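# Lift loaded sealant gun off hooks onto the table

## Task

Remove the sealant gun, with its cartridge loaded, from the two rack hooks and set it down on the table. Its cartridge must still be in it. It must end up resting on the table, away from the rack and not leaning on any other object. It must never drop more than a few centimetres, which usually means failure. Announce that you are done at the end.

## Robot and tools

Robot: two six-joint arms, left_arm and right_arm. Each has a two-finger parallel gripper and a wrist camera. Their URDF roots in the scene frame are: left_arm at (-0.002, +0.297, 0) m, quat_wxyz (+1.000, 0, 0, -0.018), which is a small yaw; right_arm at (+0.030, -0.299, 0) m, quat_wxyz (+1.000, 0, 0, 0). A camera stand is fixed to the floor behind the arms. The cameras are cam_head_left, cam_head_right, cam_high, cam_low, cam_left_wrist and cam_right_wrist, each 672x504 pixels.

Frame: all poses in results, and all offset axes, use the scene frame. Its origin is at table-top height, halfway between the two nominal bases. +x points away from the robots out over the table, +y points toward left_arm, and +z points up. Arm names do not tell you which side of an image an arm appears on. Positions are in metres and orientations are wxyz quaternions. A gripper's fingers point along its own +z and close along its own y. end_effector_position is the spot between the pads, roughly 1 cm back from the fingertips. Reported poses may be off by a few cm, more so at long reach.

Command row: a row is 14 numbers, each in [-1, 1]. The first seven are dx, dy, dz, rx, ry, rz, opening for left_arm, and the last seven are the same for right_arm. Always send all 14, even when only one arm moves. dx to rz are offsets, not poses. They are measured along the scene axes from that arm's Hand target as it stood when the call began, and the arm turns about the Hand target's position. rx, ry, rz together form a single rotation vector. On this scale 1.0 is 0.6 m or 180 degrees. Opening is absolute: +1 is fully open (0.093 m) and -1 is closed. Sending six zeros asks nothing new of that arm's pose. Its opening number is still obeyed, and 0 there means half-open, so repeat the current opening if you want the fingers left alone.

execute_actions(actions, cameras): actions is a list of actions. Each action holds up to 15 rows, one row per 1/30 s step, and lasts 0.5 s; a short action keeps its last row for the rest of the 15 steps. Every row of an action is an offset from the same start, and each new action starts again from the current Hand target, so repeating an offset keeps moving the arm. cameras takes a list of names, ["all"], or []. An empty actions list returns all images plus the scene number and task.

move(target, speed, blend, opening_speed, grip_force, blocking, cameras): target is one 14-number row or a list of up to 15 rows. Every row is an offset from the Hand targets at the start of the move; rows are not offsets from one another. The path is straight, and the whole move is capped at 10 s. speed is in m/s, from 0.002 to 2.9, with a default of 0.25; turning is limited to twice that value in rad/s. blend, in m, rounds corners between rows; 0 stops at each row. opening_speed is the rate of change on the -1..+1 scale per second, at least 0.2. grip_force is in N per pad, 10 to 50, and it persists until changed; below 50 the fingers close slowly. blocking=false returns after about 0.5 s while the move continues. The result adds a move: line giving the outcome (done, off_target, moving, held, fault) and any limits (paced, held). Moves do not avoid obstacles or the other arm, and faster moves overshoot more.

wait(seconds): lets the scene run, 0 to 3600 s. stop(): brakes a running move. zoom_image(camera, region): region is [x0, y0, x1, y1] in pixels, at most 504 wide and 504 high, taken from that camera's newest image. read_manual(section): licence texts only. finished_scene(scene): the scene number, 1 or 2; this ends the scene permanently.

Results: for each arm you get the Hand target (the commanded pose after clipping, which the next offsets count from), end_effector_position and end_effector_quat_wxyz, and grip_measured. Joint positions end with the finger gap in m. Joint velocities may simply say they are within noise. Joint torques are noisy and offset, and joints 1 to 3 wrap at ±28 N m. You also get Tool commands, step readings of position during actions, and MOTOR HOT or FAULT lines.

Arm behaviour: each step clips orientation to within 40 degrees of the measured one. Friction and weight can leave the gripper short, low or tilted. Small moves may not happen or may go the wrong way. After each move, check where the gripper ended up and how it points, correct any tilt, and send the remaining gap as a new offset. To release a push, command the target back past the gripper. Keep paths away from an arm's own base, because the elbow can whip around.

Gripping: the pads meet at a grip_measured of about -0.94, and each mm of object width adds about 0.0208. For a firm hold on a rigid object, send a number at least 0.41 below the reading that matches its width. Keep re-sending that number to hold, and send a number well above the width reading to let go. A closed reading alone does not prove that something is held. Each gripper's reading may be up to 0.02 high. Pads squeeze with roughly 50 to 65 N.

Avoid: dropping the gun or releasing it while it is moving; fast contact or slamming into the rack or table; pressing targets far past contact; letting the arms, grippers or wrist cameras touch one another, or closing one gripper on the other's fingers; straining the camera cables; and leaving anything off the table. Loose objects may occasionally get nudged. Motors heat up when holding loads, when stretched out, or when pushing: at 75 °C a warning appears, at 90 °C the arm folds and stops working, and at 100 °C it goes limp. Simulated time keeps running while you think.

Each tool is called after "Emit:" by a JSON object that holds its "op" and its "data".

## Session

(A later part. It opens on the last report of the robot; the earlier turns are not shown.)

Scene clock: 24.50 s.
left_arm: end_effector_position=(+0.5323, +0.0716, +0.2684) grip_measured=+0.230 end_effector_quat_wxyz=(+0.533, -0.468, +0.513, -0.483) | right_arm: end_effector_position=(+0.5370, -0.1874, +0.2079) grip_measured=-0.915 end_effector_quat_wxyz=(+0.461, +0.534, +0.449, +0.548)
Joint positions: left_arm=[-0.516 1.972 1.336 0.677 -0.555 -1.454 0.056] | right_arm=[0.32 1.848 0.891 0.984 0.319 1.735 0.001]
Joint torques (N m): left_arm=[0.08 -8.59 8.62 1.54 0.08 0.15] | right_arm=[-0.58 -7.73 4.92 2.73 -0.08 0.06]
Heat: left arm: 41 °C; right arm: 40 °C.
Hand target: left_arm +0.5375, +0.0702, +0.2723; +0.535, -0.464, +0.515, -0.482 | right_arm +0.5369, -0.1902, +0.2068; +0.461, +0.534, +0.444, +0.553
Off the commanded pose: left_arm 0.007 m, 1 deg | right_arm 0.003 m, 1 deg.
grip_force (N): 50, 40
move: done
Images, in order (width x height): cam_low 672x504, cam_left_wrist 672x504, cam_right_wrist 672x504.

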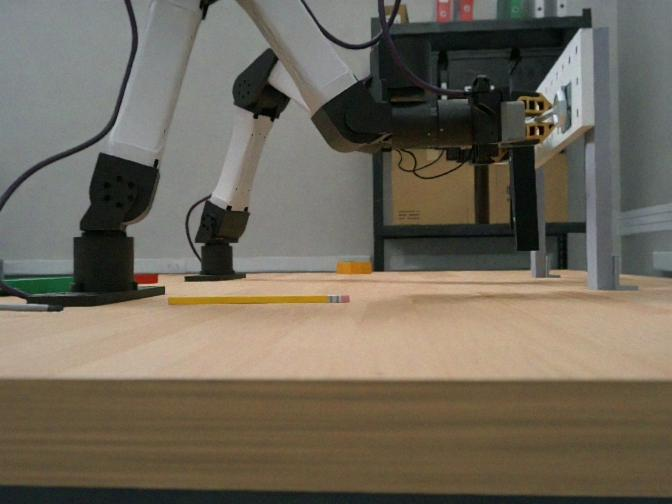

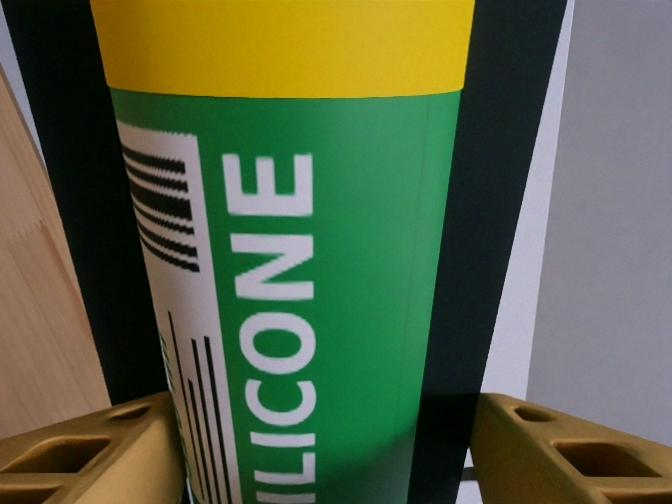

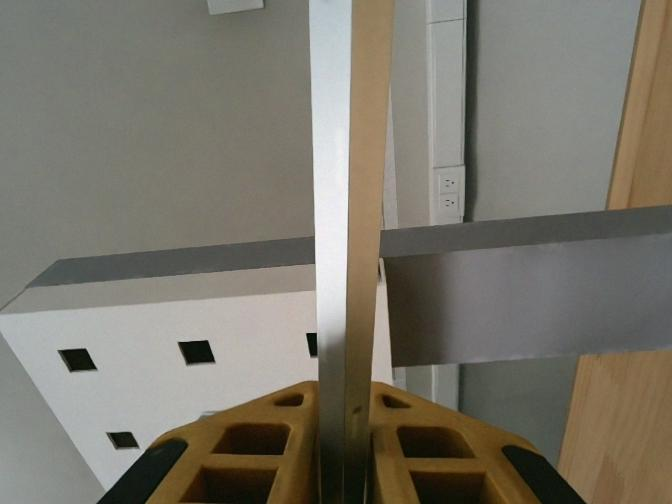

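Emit:
{"op": "move", "data": {"target": [-0.01,0,0.28,0,0,0,0.1,0.0,0.0,0.23,0,0,0,-1], "speed": 0.12, "cameras": ["all"]}}

Scene clock: 27.20 s.
left_arm: end_effector_position=(+0.5344, +0.0697, +0.3644) grip_measured=+0.226 end_effector_quat_wxyz=(+0.497, -0.497, +0.563, -0.435) | right_arm: end_effector_position=(+0.5359, -0.1885, +0.2916) grip_measured=-0.928 end_effector_quat_wxyz=(+0.430, +0.571, +0.468, +0.519)
Joint positions: left_arm=[-0.516 1.922 1.826 -0.055 -0.552 -1.522 0.056] | right_arm=[0.32 1.639 1.147 0.397 0.324 1.794 0.001]
Joint torques (N m): left_arm=[-0.94 -12.79 12.75 2.38 -0.22 0.75] | right_arm=[-0.57 -10.54 11.62 3.02 0.01 -0.49]
Heat: left arm: 42 °C; right arm: 41 °C.
Hand target: left_arm +0.5314, +0.0702, +0.4405; +0.535, -0.464, +0.515, -0.482 | right_arm +0.5369, -0.1902, +0.3448; +0.461, +0.534, +0.444, +0.553
Off the commanded pose: left_arm 0.076 m, 10 deg | right_arm 0.053 m, 7 deg.
grip_force (N): 50, 40
move: off_target (left_arm, right_arm)

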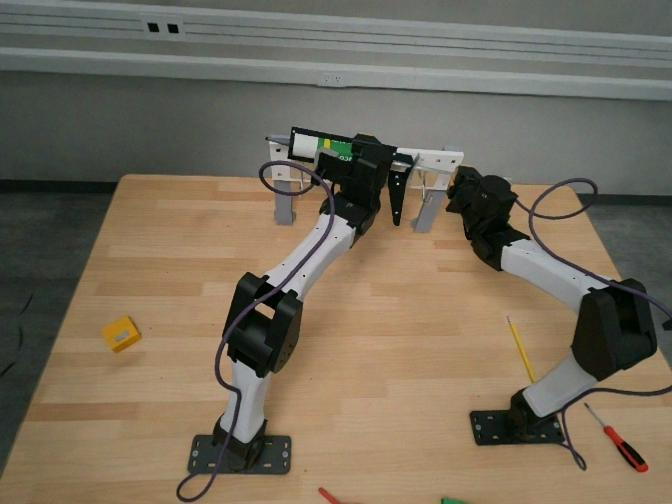

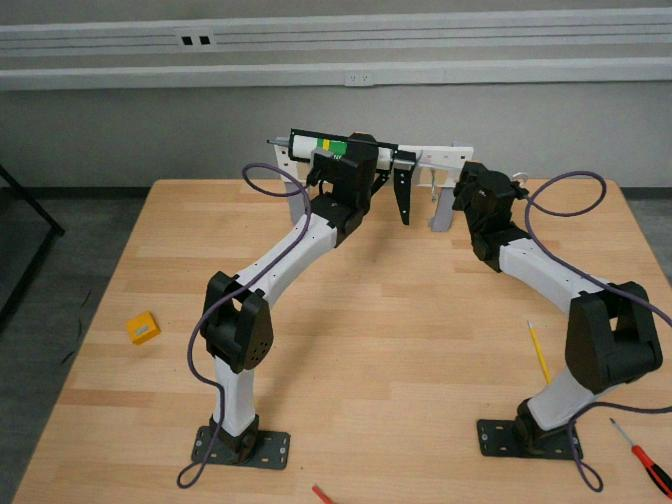

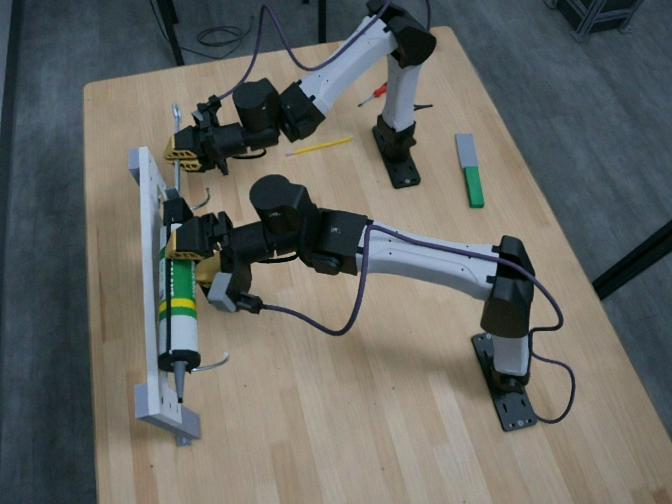

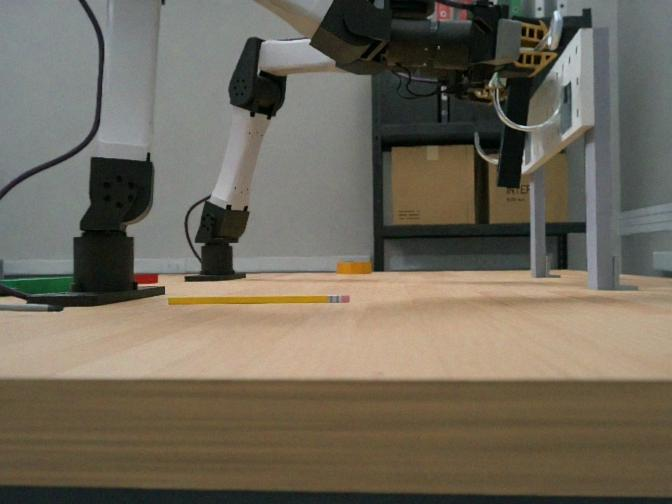

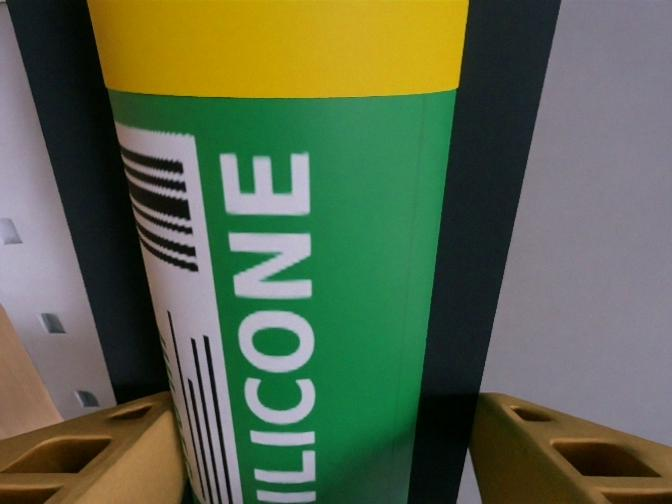

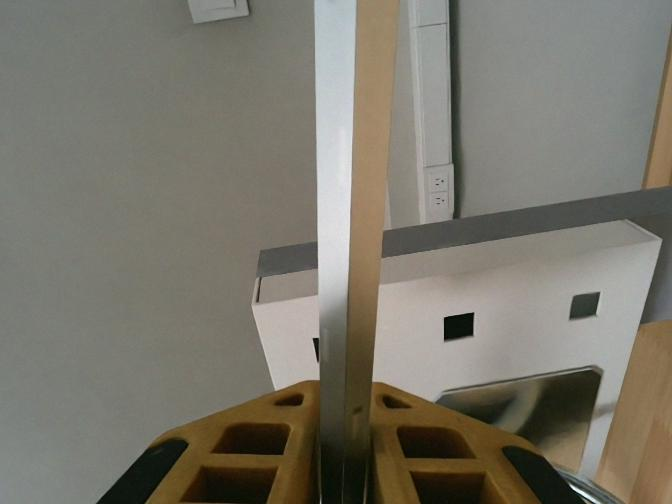

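Emit:
{"op": "move", "data": {"target": [-0.225,0,0.01,0,0,0,0.1,-0.233,0.0,0.01,0,0,0,-1], "speed": 0.14, "cameras": ["cam_low","cam_high"]}}

Scene clock: 29.30 s.
left_arm: end_effector_position=(+0.4091, +0.0593, +0.3993) grip_measured=+0.226 end_effector_quat_wxyz=(+0.506, -0.483, +0.555, -0.450) | right_arm: end_effector_position=(+0.4036, -0.1950, +0.3303) grip_measured=-0.928 end_effector_quat_wxyz=(+0.449, +0.563, +0.446, +0.532)
Joint positions: left_arm=[-0.733 1.558 1.493 -0.049 -0.756 -1.52 0.056] | right_arm=[0.491 1.127 0.832 0.259 0.52 1.789 0.001]
Joint torques (N m): left_arm=[-1.21 -11.52 7.35 2.41 -0.36 0.78] | right_arm=[1.28 -5.61 7.05 2.88 -0.1 -0.53]
Heat: left arm: 43 °C; right arm: 41 °C.
Hand target: left_arm +0.3964, +0.0701, +0.4465; +0.535, -0.464, +0.515, -0.482 | right_arm +0.3971, -0.1902, +0.3509; +0.461, +0.534, +0.444, +0.553
Off the commanded pose: left_arm 0.050 m, 7 deg | right_arm 0.022 m, 4 deg.
grip_force (N): 50, 40
move: off_target (left_arm, right_arm)
Images, in order (width x height): cam_high 672x504, cam_low 672x504.

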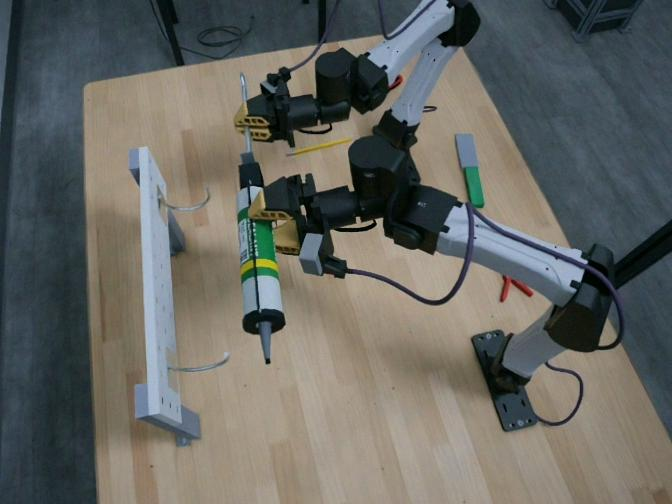

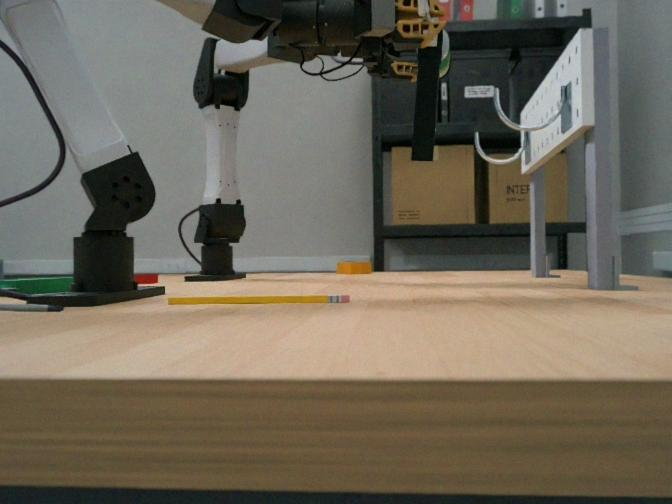

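Emit:
{"op": "move", "data": {"target": [0.023,0,-0.161,-0.0185,0.263,-0.0175,0.1,-0.02,0.0,-0.0265,-0.0422,0.2633,-0.0077,-1], "speed": 0.16, "cameras": ["cam_low","cam_high"]}}

Scene clock: 34.70 s.
left_arm: end_effector_position=(+0.4081, +0.0646, +0.3267) grip_measured=+0.226 end_effector_quat_wxyz=(-0.228, +0.644, -0.676, +0.275) | right_arm: end_effector_position=(+0.3764, -0.1906, +0.3105) grip_measured=-0.929 end_effector_quat_wxyz=(+0.265, +0.697, +0.627, +0.225)
Joint positions: left_arm=[-0.596 1.984 2.407 -1.332 -0.334 -2.039 0.056] | right_arm=[0.481 1.51 1.774 -1.222 0.385 2.034 0.001]
Joint torques (N m): left_arm=[-0.31 -9.31 9.02 1.18 -0.57 0.74] | right_arm=[-0.58 -5.71 10.32 2.03 0.41 -0.31]
Heat: left arm: 44 °C; right arm: 41 °C.
Hand target: left_arm +0.4102, +0.0701, +0.3498; -0.257, +0.620, -0.685, +0.284 | right_arm +0.3851, -0.1902, +0.3350; +0.284, +0.685, +0.620, +0.257
Off the commanded pose: left_arm 0.024 m, 5 deg | right_arm 0.026 m, 5 deg.
grip_force (N): 50, 40
move: off_target (left_arm, right_arm)
Images, in order (width x height): cam_high 672x504, cam_low 672x504.

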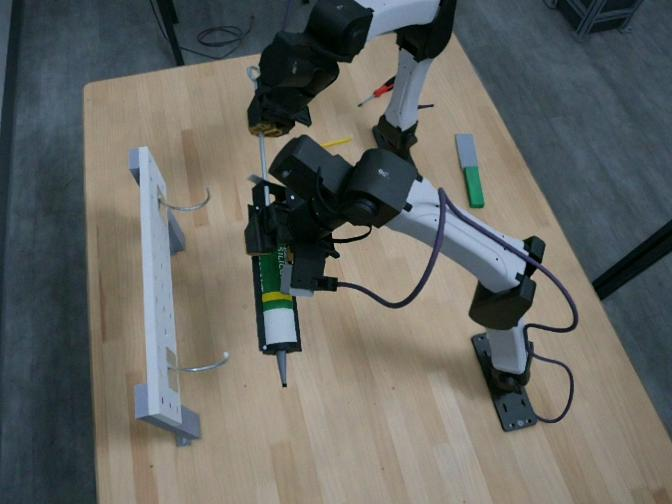

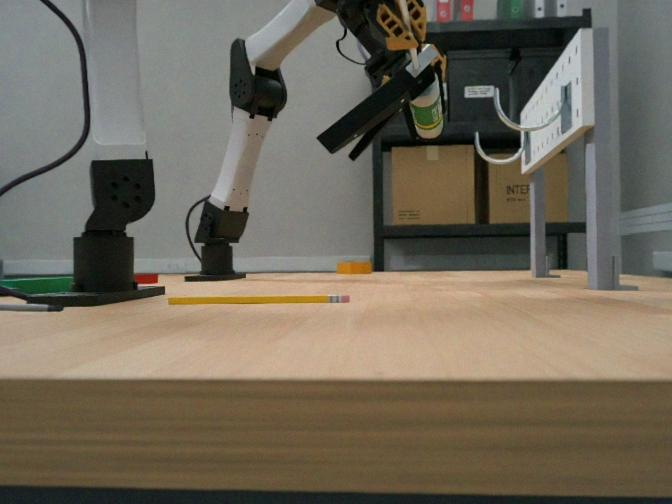

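Emit:
{"op": "move", "data": {"target": [[0.017,0,-0.166,0.0349,0.2476,-0.0241,0.1,-0.017,0.0,-0.167,0.0349,0.2476,-0.0241,-1],[0.017,0,-0.383,0.0349,0.2476,-0.0241,0.1,-0.017,0.0,-0.39,0.0349,0.2476,-0.0241,-1]], "speed": 0.14, "blend": 0.02, "cameras": ["all"]}}

Scene clock: 40.37 s.
left_arm: end_effector_position=(+0.4203, +0.0685, +0.1073) grip_measured=+0.099 end_effector_quat_wxyz=(+0.003, -0.646, +0.763, -0.028) | right_arm: end_effector_position=(+0.3695, -0.1861, +0.0973) grip_measured=-0.930 end_effector_quat_wxyz=(-0.011, +0.766, +0.643, -0.009)
Joint positions: left_arm=[-0.454 2.452 2.485 -1.549 0.015 -1.895 0.05] | right_arm=[0.317 1.928 1.604 -1.272 -0.013 2.061 0.001]
Joint torques (N m): left_arm=[-0.51 -13.83 5.6 0.22 -0.19 0.08] | right_arm=[-1.01 -9.5 5.63 0.51 0.14 0.02]
Heat: left arm: 43 °C; right arm: 42 °C.
Hand target: left_arm +0.4204, +0.0702, +0.1199; +0.000, -0.641, +0.768, +0.000 | right_arm +0.3748, -0.1904, +0.1009; +0.000, +0.768, +0.641, +0.000
Off the commanded pose: left_arm 0.013 m, 3 deg | right_arm 0.008 m, 2 deg.
joint sent to its limit (left arm) — joint 4 (wrist pitch), lower limit. The joint targets are off in orientation, not in position.
grip_force (N): 50, 40
move: off_target (left_arm)

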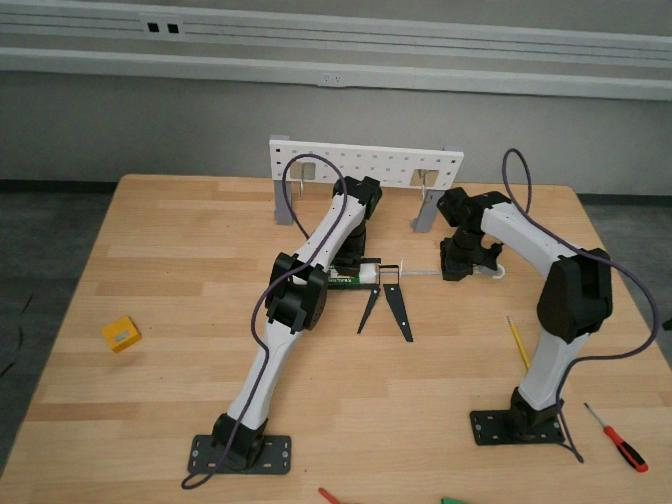

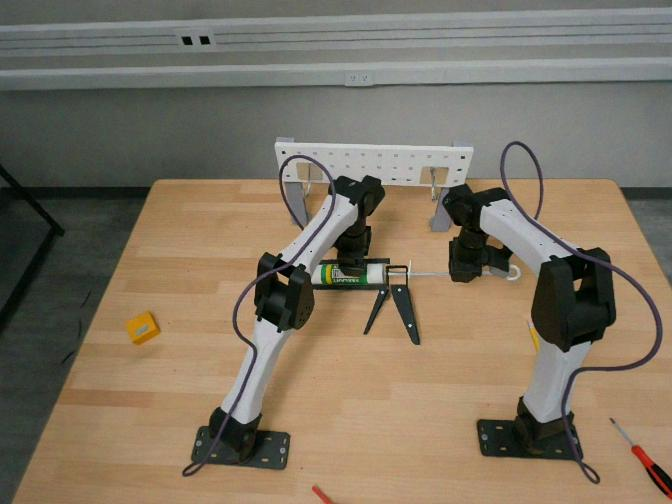

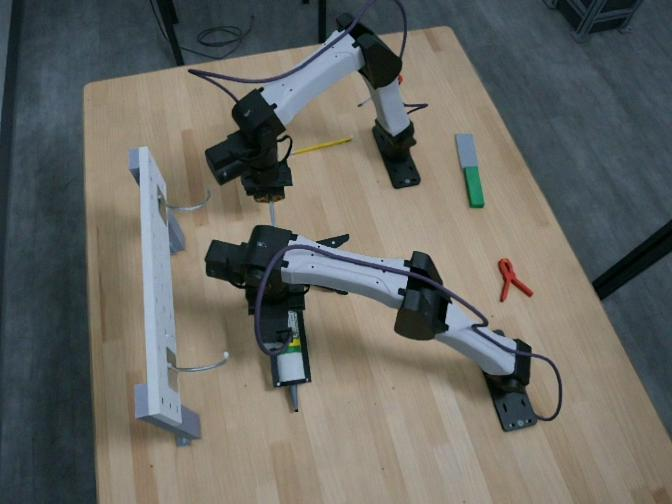

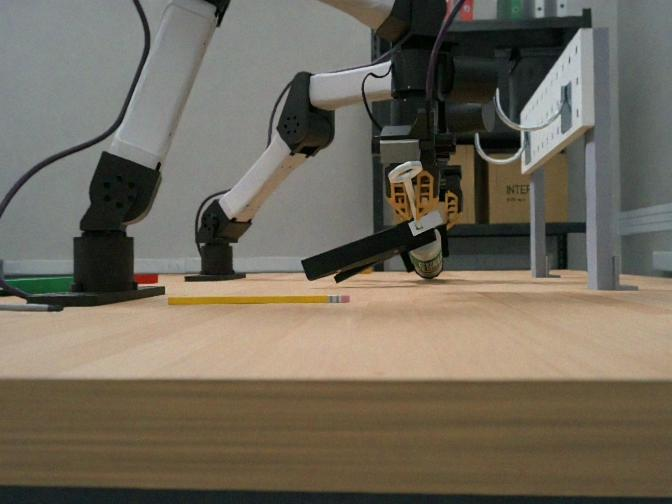

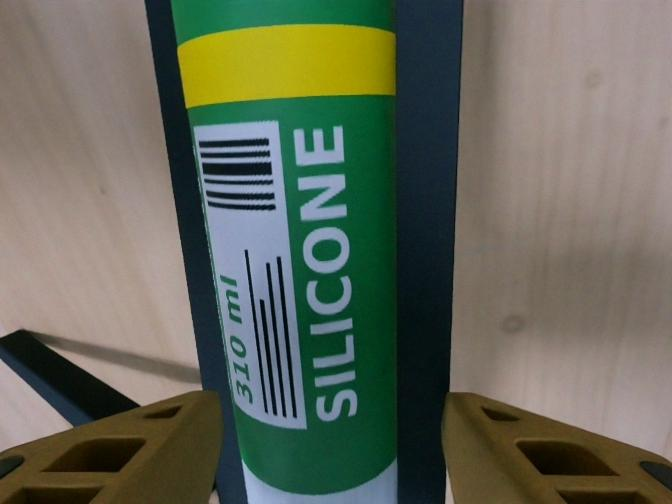

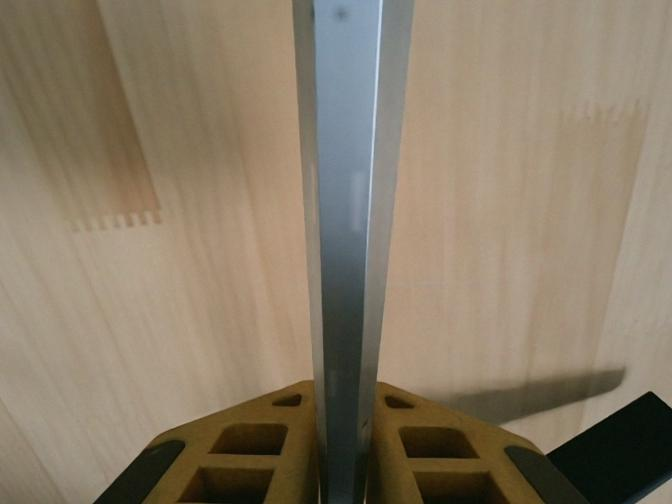

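Emit:
{"op": "move", "data": {"target": [0,0,-0.045,0,0,0,0.1,0,0.0,-0.055,0,0,0,-1], "speed": 0.05, "cameras": ["cam_low","cam_left_wrist","cam_high"]}}

Scene clock: 42.07 s.
left_arm: end_effector_position=(+0.4199, +0.0688, +0.0945) grip_measured=+0.099 end_effector_quat_wxyz=(-0.002, -0.645, +0.764, -0.015) | right_arm: end_effector_position=(+0.3678, -0.1907, +0.0685) grip_measured=-0.930 end_effector_quat_wxyz=(-0.010, +0.766, +0.642, -0.011)
Joint positions: left_arm=[-0.454 2.48 2.485 -1.549 0.014 -1.894 0.05] | right_arm=[0.307 1.936 1.499 -1.162 -0.011 2.053 0.001]
Joint torques (N m): left_arm=[-0.54 -11.04 6 0.14 -0.18 0.1] | right_arm=[-0.03 -8.64 5.27 0.74 0.2 0.11]
Heat: left arm: 43 °C; right arm: 42 °C.
Hand target: left_arm +0.4204, +0.0701, +0.0930; +0.000, -0.641, +0.768, +0.000 | right_arm +0.3748, -0.1903, +0.0679; +0.000, +0.768, +0.641, +0.000
Off the commanded pose: left_arm 0.002 m, 2 deg | right_arm 0.007 m, 2 deg.
joint sent to its limit (left arm) — joint 4 (wrist pitch), lower limit. The joint targets still meet the commanded pose.
grip_force (N): 50, 40
move: done
Images, in order (width x height): cam_high 672x504, cam_low 672x504, cam_left_wrist 672x504.

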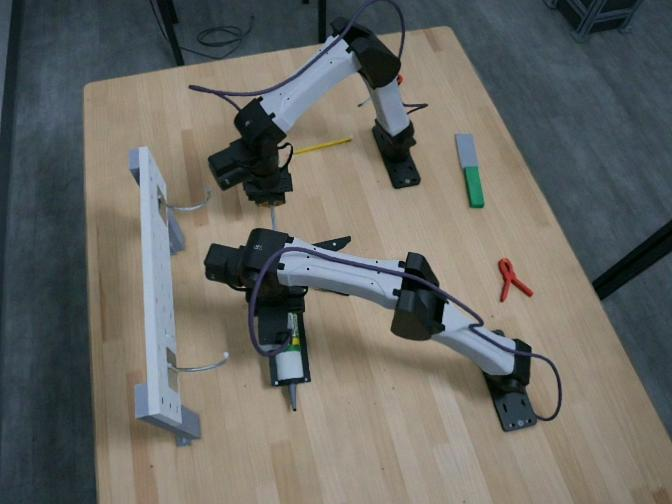

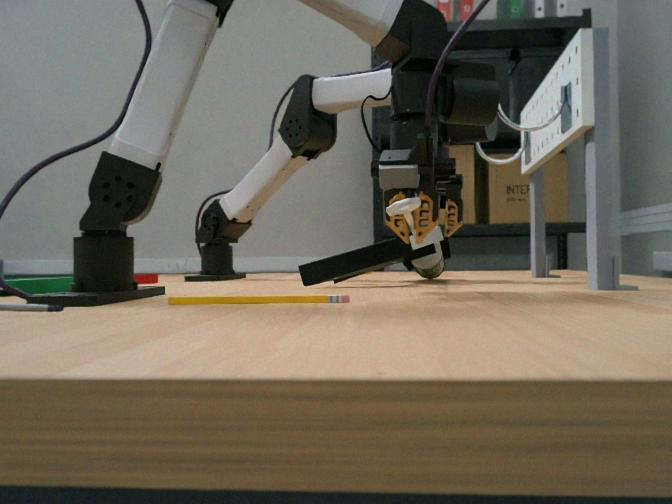

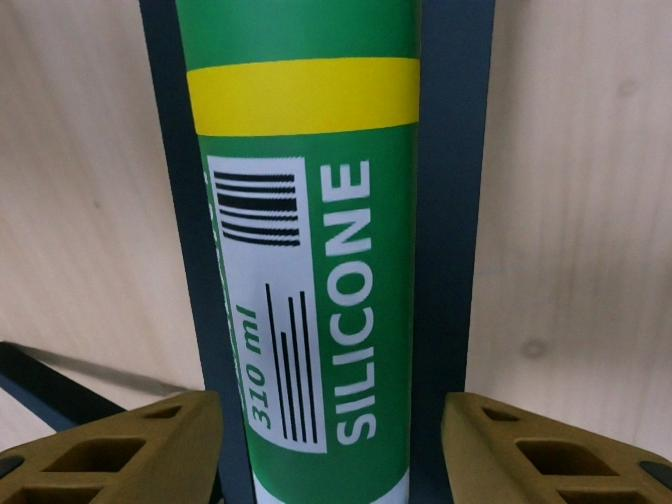

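Emit:
{"op": "move", "data": {"target": [0,0,-0.012,0,0,0,0.1,0,0.0,-0.04,0,0,0,-1], "speed": 0.04, "cameras": ["cam_low","cam_left_wrist","cam_right_wrist"]}}

Emit:
{"op": "zoom_image", "data": {"camera": "cam_low", "region": [280, 160, 540, 320]}}

Scene clock: 43.93 s.
left_arm: end_effector_position=(+0.4196, +0.0690, +0.0873) grip_measured=+0.099 end_effector_quat_wxyz=(-0.004, -0.645, +0.764, -0.007) | right_arm: end_effector_position=(+0.3681, -0.1934, +0.0445) grip_measured=-0.930 end_effector_quat_wxyz=(-0.005, +0.767, +0.641, -0.014)
Joint positions: left_arm=[-0.454 2.496 2.485 -1.549 0.014 -1.894 0.05] | right_arm=[0.305 1.957 1.431 -1.075 0.001 2.053 0.001]
Joint torques (N m): left_arm=[-0.54 -10.95 6.24 0.11 -0.18 0.1] | right_arm=[0.09 -8.83 5.18 0.74 0.07 0.1]
Heat: left arm: 43 °C; right arm: 42 °C.
Hand target: left_arm +0.4205, +0.0702, +0.0858; +0.000, -0.641, +0.768, +0.000 | right_arm +0.3749, -0.1903, +0.0440; +0.000, +0.768, +0.641, +0.000
Off the commanded pose: left_arm 0.002 m, 1 deg | right_arm 0.007 m, 2 deg.
joint sent to its limit (left arm) — joint 4 (wrist pitch), lower limit. The joint targets still meet the commanded pose.
grip_force (N): 50, 40
move: done

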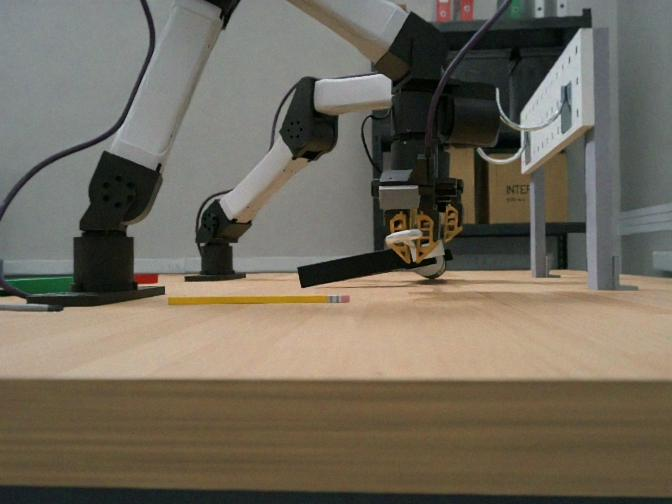

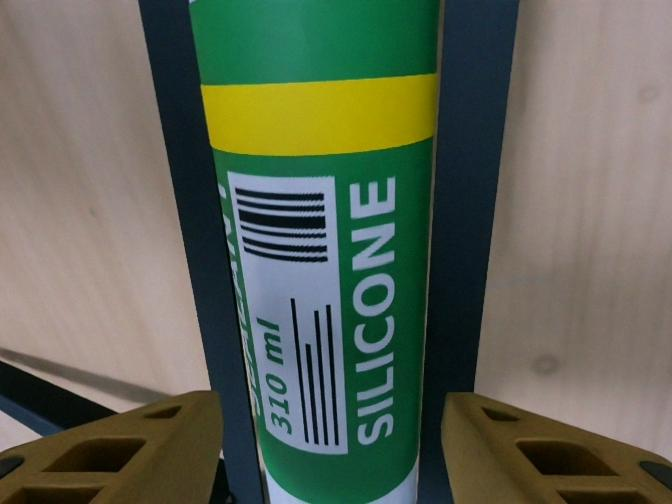

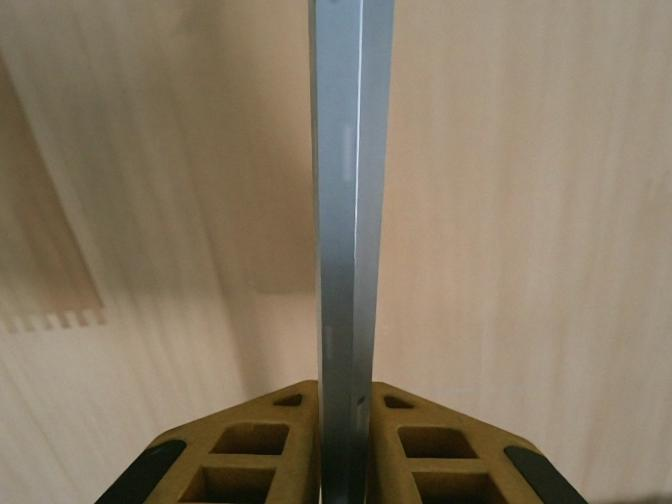

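Scaled by 1.938.

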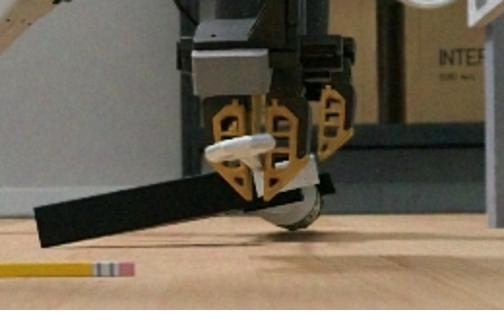

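Emit:
{"op": "move", "data": {"target": [0,0,0.1,0,0,0,0.1,0,0.0,-0.025,0,0,0,-1], "speed": 0.05, "cameras": ["all"]}}

Emit:
{"op": "zoom_image", "data": {"camera": "cam_low", "region": [280, 160, 540, 320]}}

Scene clock: 46.00 s.
left_arm: end_effector_position=(+0.4202, +0.0687, +0.1220) grip_measured=+0.099 end_effector_quat_wxyz=(+0.010, -0.645, +0.763, -0.042) | right_arm: end_effector_position=(+0.3691, -0.1939, +0.0294) grip_measured=-0.930 end_effector_quat_wxyz=(-0.003, +0.767, +0.641, -0.014)
Joint positions: left_arm=[-0.454 2.42 2.485 -1.549 0.014 -1.894 0.05] | right_arm=[0.305 1.975 1.394 -1.017 0.005 2.053 0.001]
Joint velocities: left_arm=[-0.042 0.002 -0.002 0.022 -0.154 -0.066 -0.002] | right_arm=[within noise]
Joint torques (N m): left_arm=[-0.5 -15.38 6.04 0.25 -0.17 0.09] | right_arm=[0.16 -9.03 5.2 0.69 0.03 0.13]
Heat: left arm: 45 °C; right arm: 42 °C.
Hand target: left_arm +0.4204, +0.0702, +0.1458; +0.000, -0.641, +0.768, +0.000 | right_arm +0.3748, -0.1903, +0.0290; +0.000, +0.768, +0.641, +0.000
Off the commanded pose: left_arm 0.024 m, 5 deg | right_arm 0.007 m, 2 deg.
joint sent to its limit (left arm) — joint 4 (wrist pitch), lower limit. The joint targets are off in orientation, not in position.
grip_force (N): 50, 40
move: off_target (left_arm)

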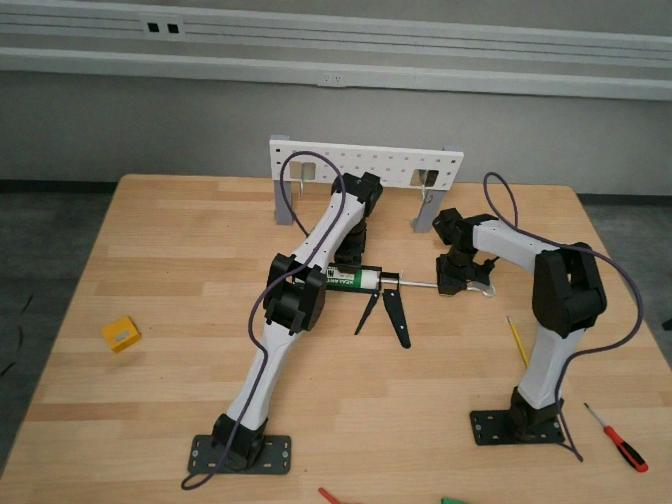

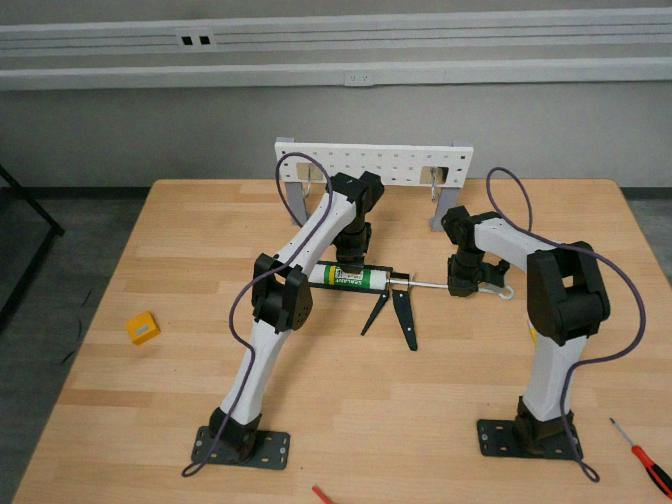

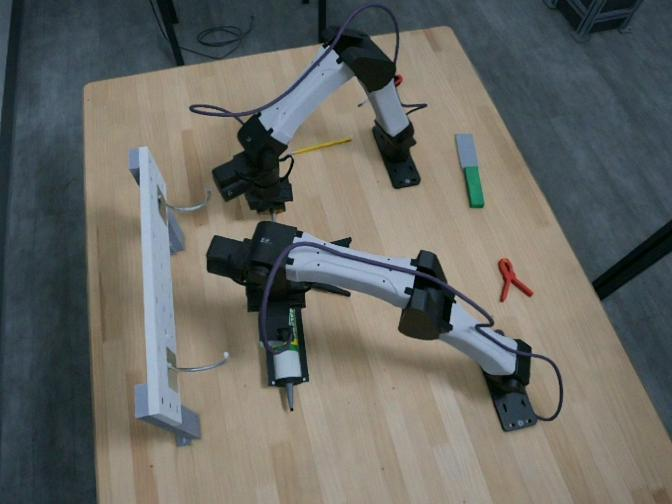

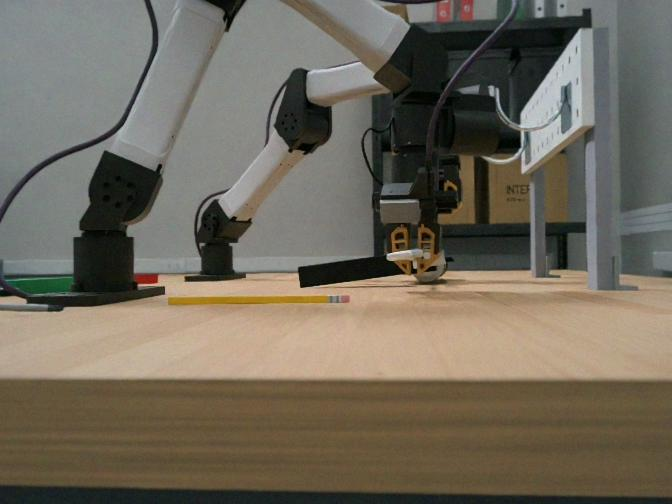

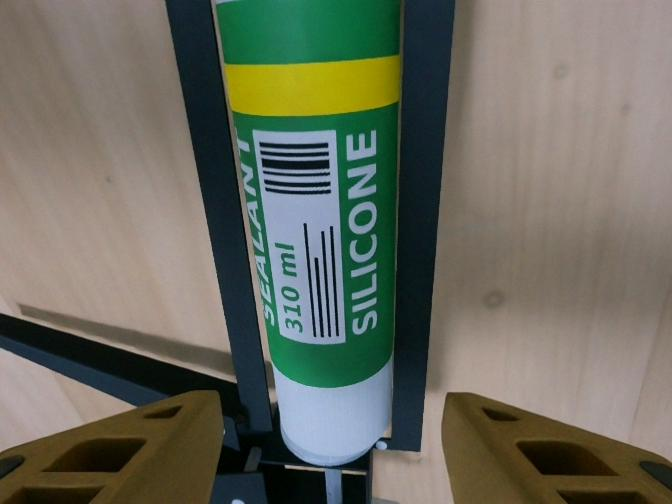

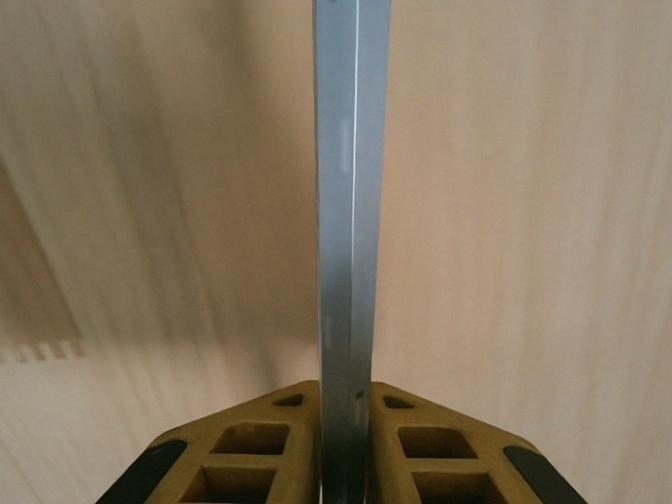

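Scaled by 1.938.

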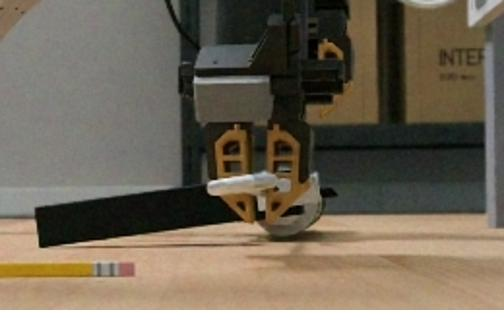

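Emit:
{"op": "move", "data": {"target": [0,0,0.05,0,0,0,0.1,0,0.0,-0.017,0,0,0,-1], "speed": 0.05, "cameras": ["cam_low","cam_left_wrist"]}}

Emit:
{"op": "zoom_image", "data": {"camera": "cam_low", "region": [280, 160, 540, 320]}}

Scene clock: 47.83 s.
left_arm: end_effector_position=(+0.4191, +0.0693, +0.1478) grip_measured=+0.099 end_effector_quat_wxyz=(+0.020, -0.643, +0.762, -0.068) | right_arm: end_effector_position=(+0.3697, -0.1944, +0.0211) grip_measured=-0.930 end_effector_quat_wxyz=(-0.001, +0.767, +0.641, -0.014)
Joint positions: left_arm=[-0.454 2.364 2.485 -1.55 0.014 -1.894 0.05] | right_arm=[0.305 1.986 1.374 -0.984 0.009 2.053 0.001]
Joint torques (N m): left_arm=[-0.49 -15.17 7.25 0.35 -0.16 0.09] | right_arm=[0.02 -8.68 4.75 0.71 -0.07 0.1]
Heat: left arm: 46 °C; right arm: 42 °C.
Hand target: left_arm +0.4204, +0.0702, +0.1758; +0.000, -0.641, +0.768, +0.000 | right_arm +0.3748, -0.1903, +0.0188; +0.000, +0.768, +0.641, +0.000
Off the commanded pose: left_arm 0.028 m, 8 deg | right_arm 0.007 m, 2 deg.
joint sent to its limit (left arm) — joint 4 (wrist pitch), lower limit. The joint targets are off in orientation, not in position.
grip_force (N): 50, 40
move: off_target (left_arm)

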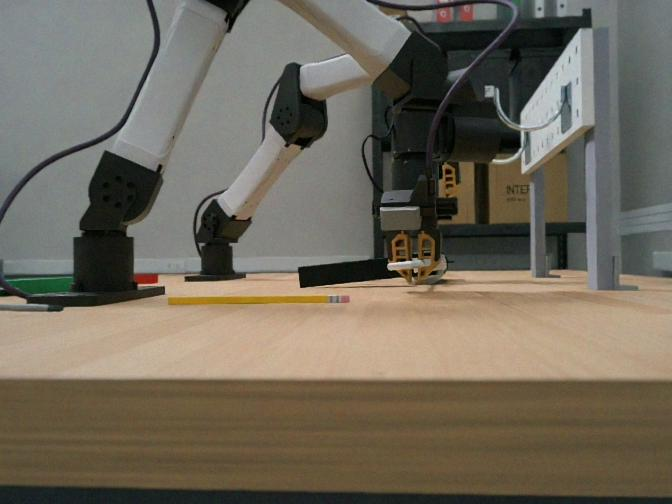

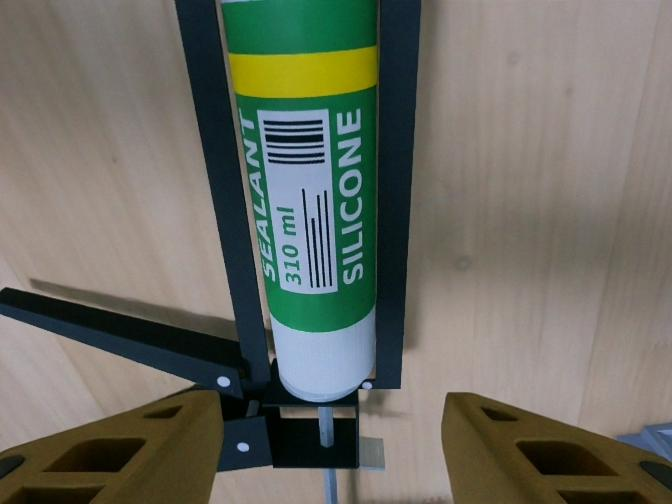

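Scaled by 1.938.

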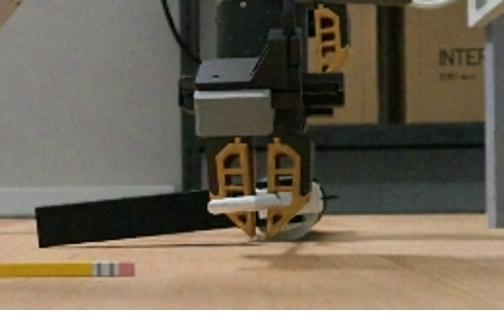

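Emit:
{"op": "move", "data": {"target": [0,0,0.0,0,0,0,0.1,0,0.0,0,0,0,0,-0.3], "opening_speed": 0.8, "cameras": ["cam_low","cam_right_wrist"]}}

Emit:
{"op": "zoom_image", "data": {"camera": "cam_low", "region": [280, 160, 540, 320]}}

Scene clock: 49.27 s.
left_arm: end_effector_position=(+0.4191, +0.0693, +0.1478) grip_measured=+0.099 end_effector_quat_wxyz=(+0.020, -0.643, +0.762, -0.068) | right_arm: end_effector_position=(+0.3741, -0.1922, +0.0210) grip_measured=-0.304 end_effector_quat_wxyz=(+0.001, +0.767, +0.641, -0.003)
Joint positions: left_arm=[-0.454 2.364 2.485 -1.55 0.014 -1.894 0.05] | right_arm=[0.305 1.986 1.374 -0.964 0.004 2.053 0.031]
Joint torques (N m): left_arm=[-0.47 -15.19 7.27 0.34 -0.16 0.09] | right_arm=[0.02 -8.75 4.78 0.53 0 0.07]
Heat: left arm: 46 °C; right arm: 42 °C.
Hand target: left_arm +0.4204, +0.0702, +0.1758; +0.000, -0.641, +0.768, +0.000 | right_arm +0.3748, -0.1903, +0.0188; +0.000, +0.768, +0.641, +0.000
Off the commanded pose: left_arm 0.028 m, 8 deg | right_arm 0.003 m, 0 deg.
joint sent to its limit (left arm) — joint 4 (wrist pitch), lower limit. The joint targets are off in orientation, not in position.
grip_force (N): 50, 40
move: done

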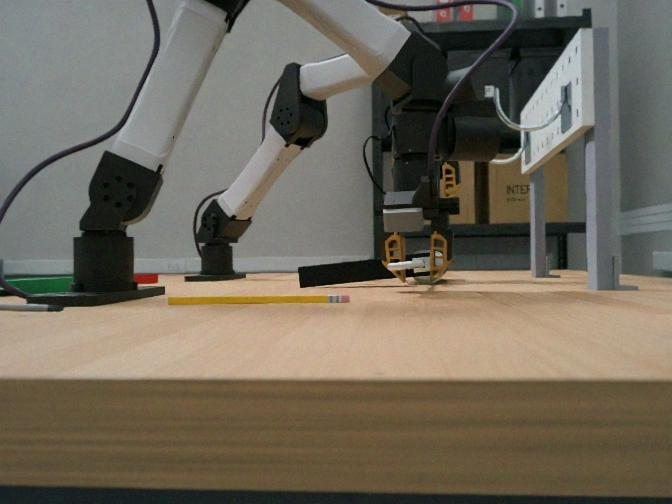

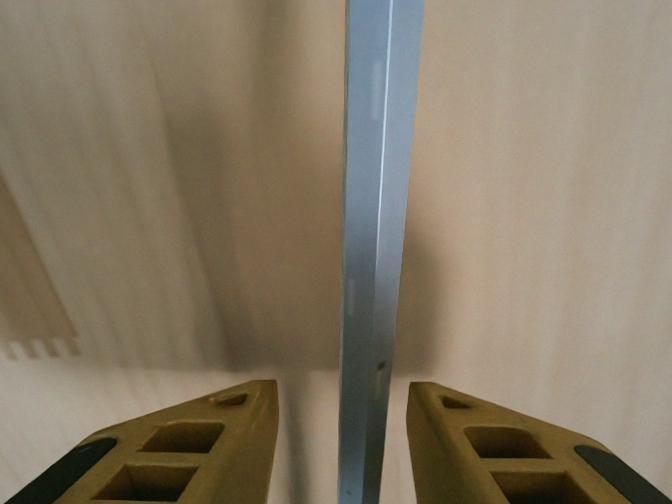

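Scaled by 1.938.

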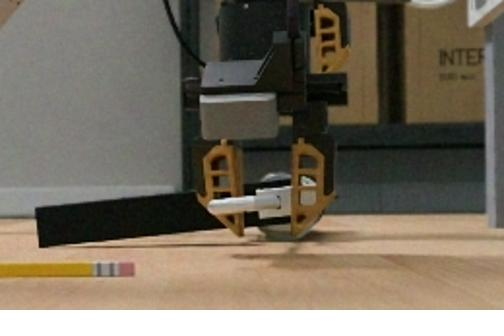

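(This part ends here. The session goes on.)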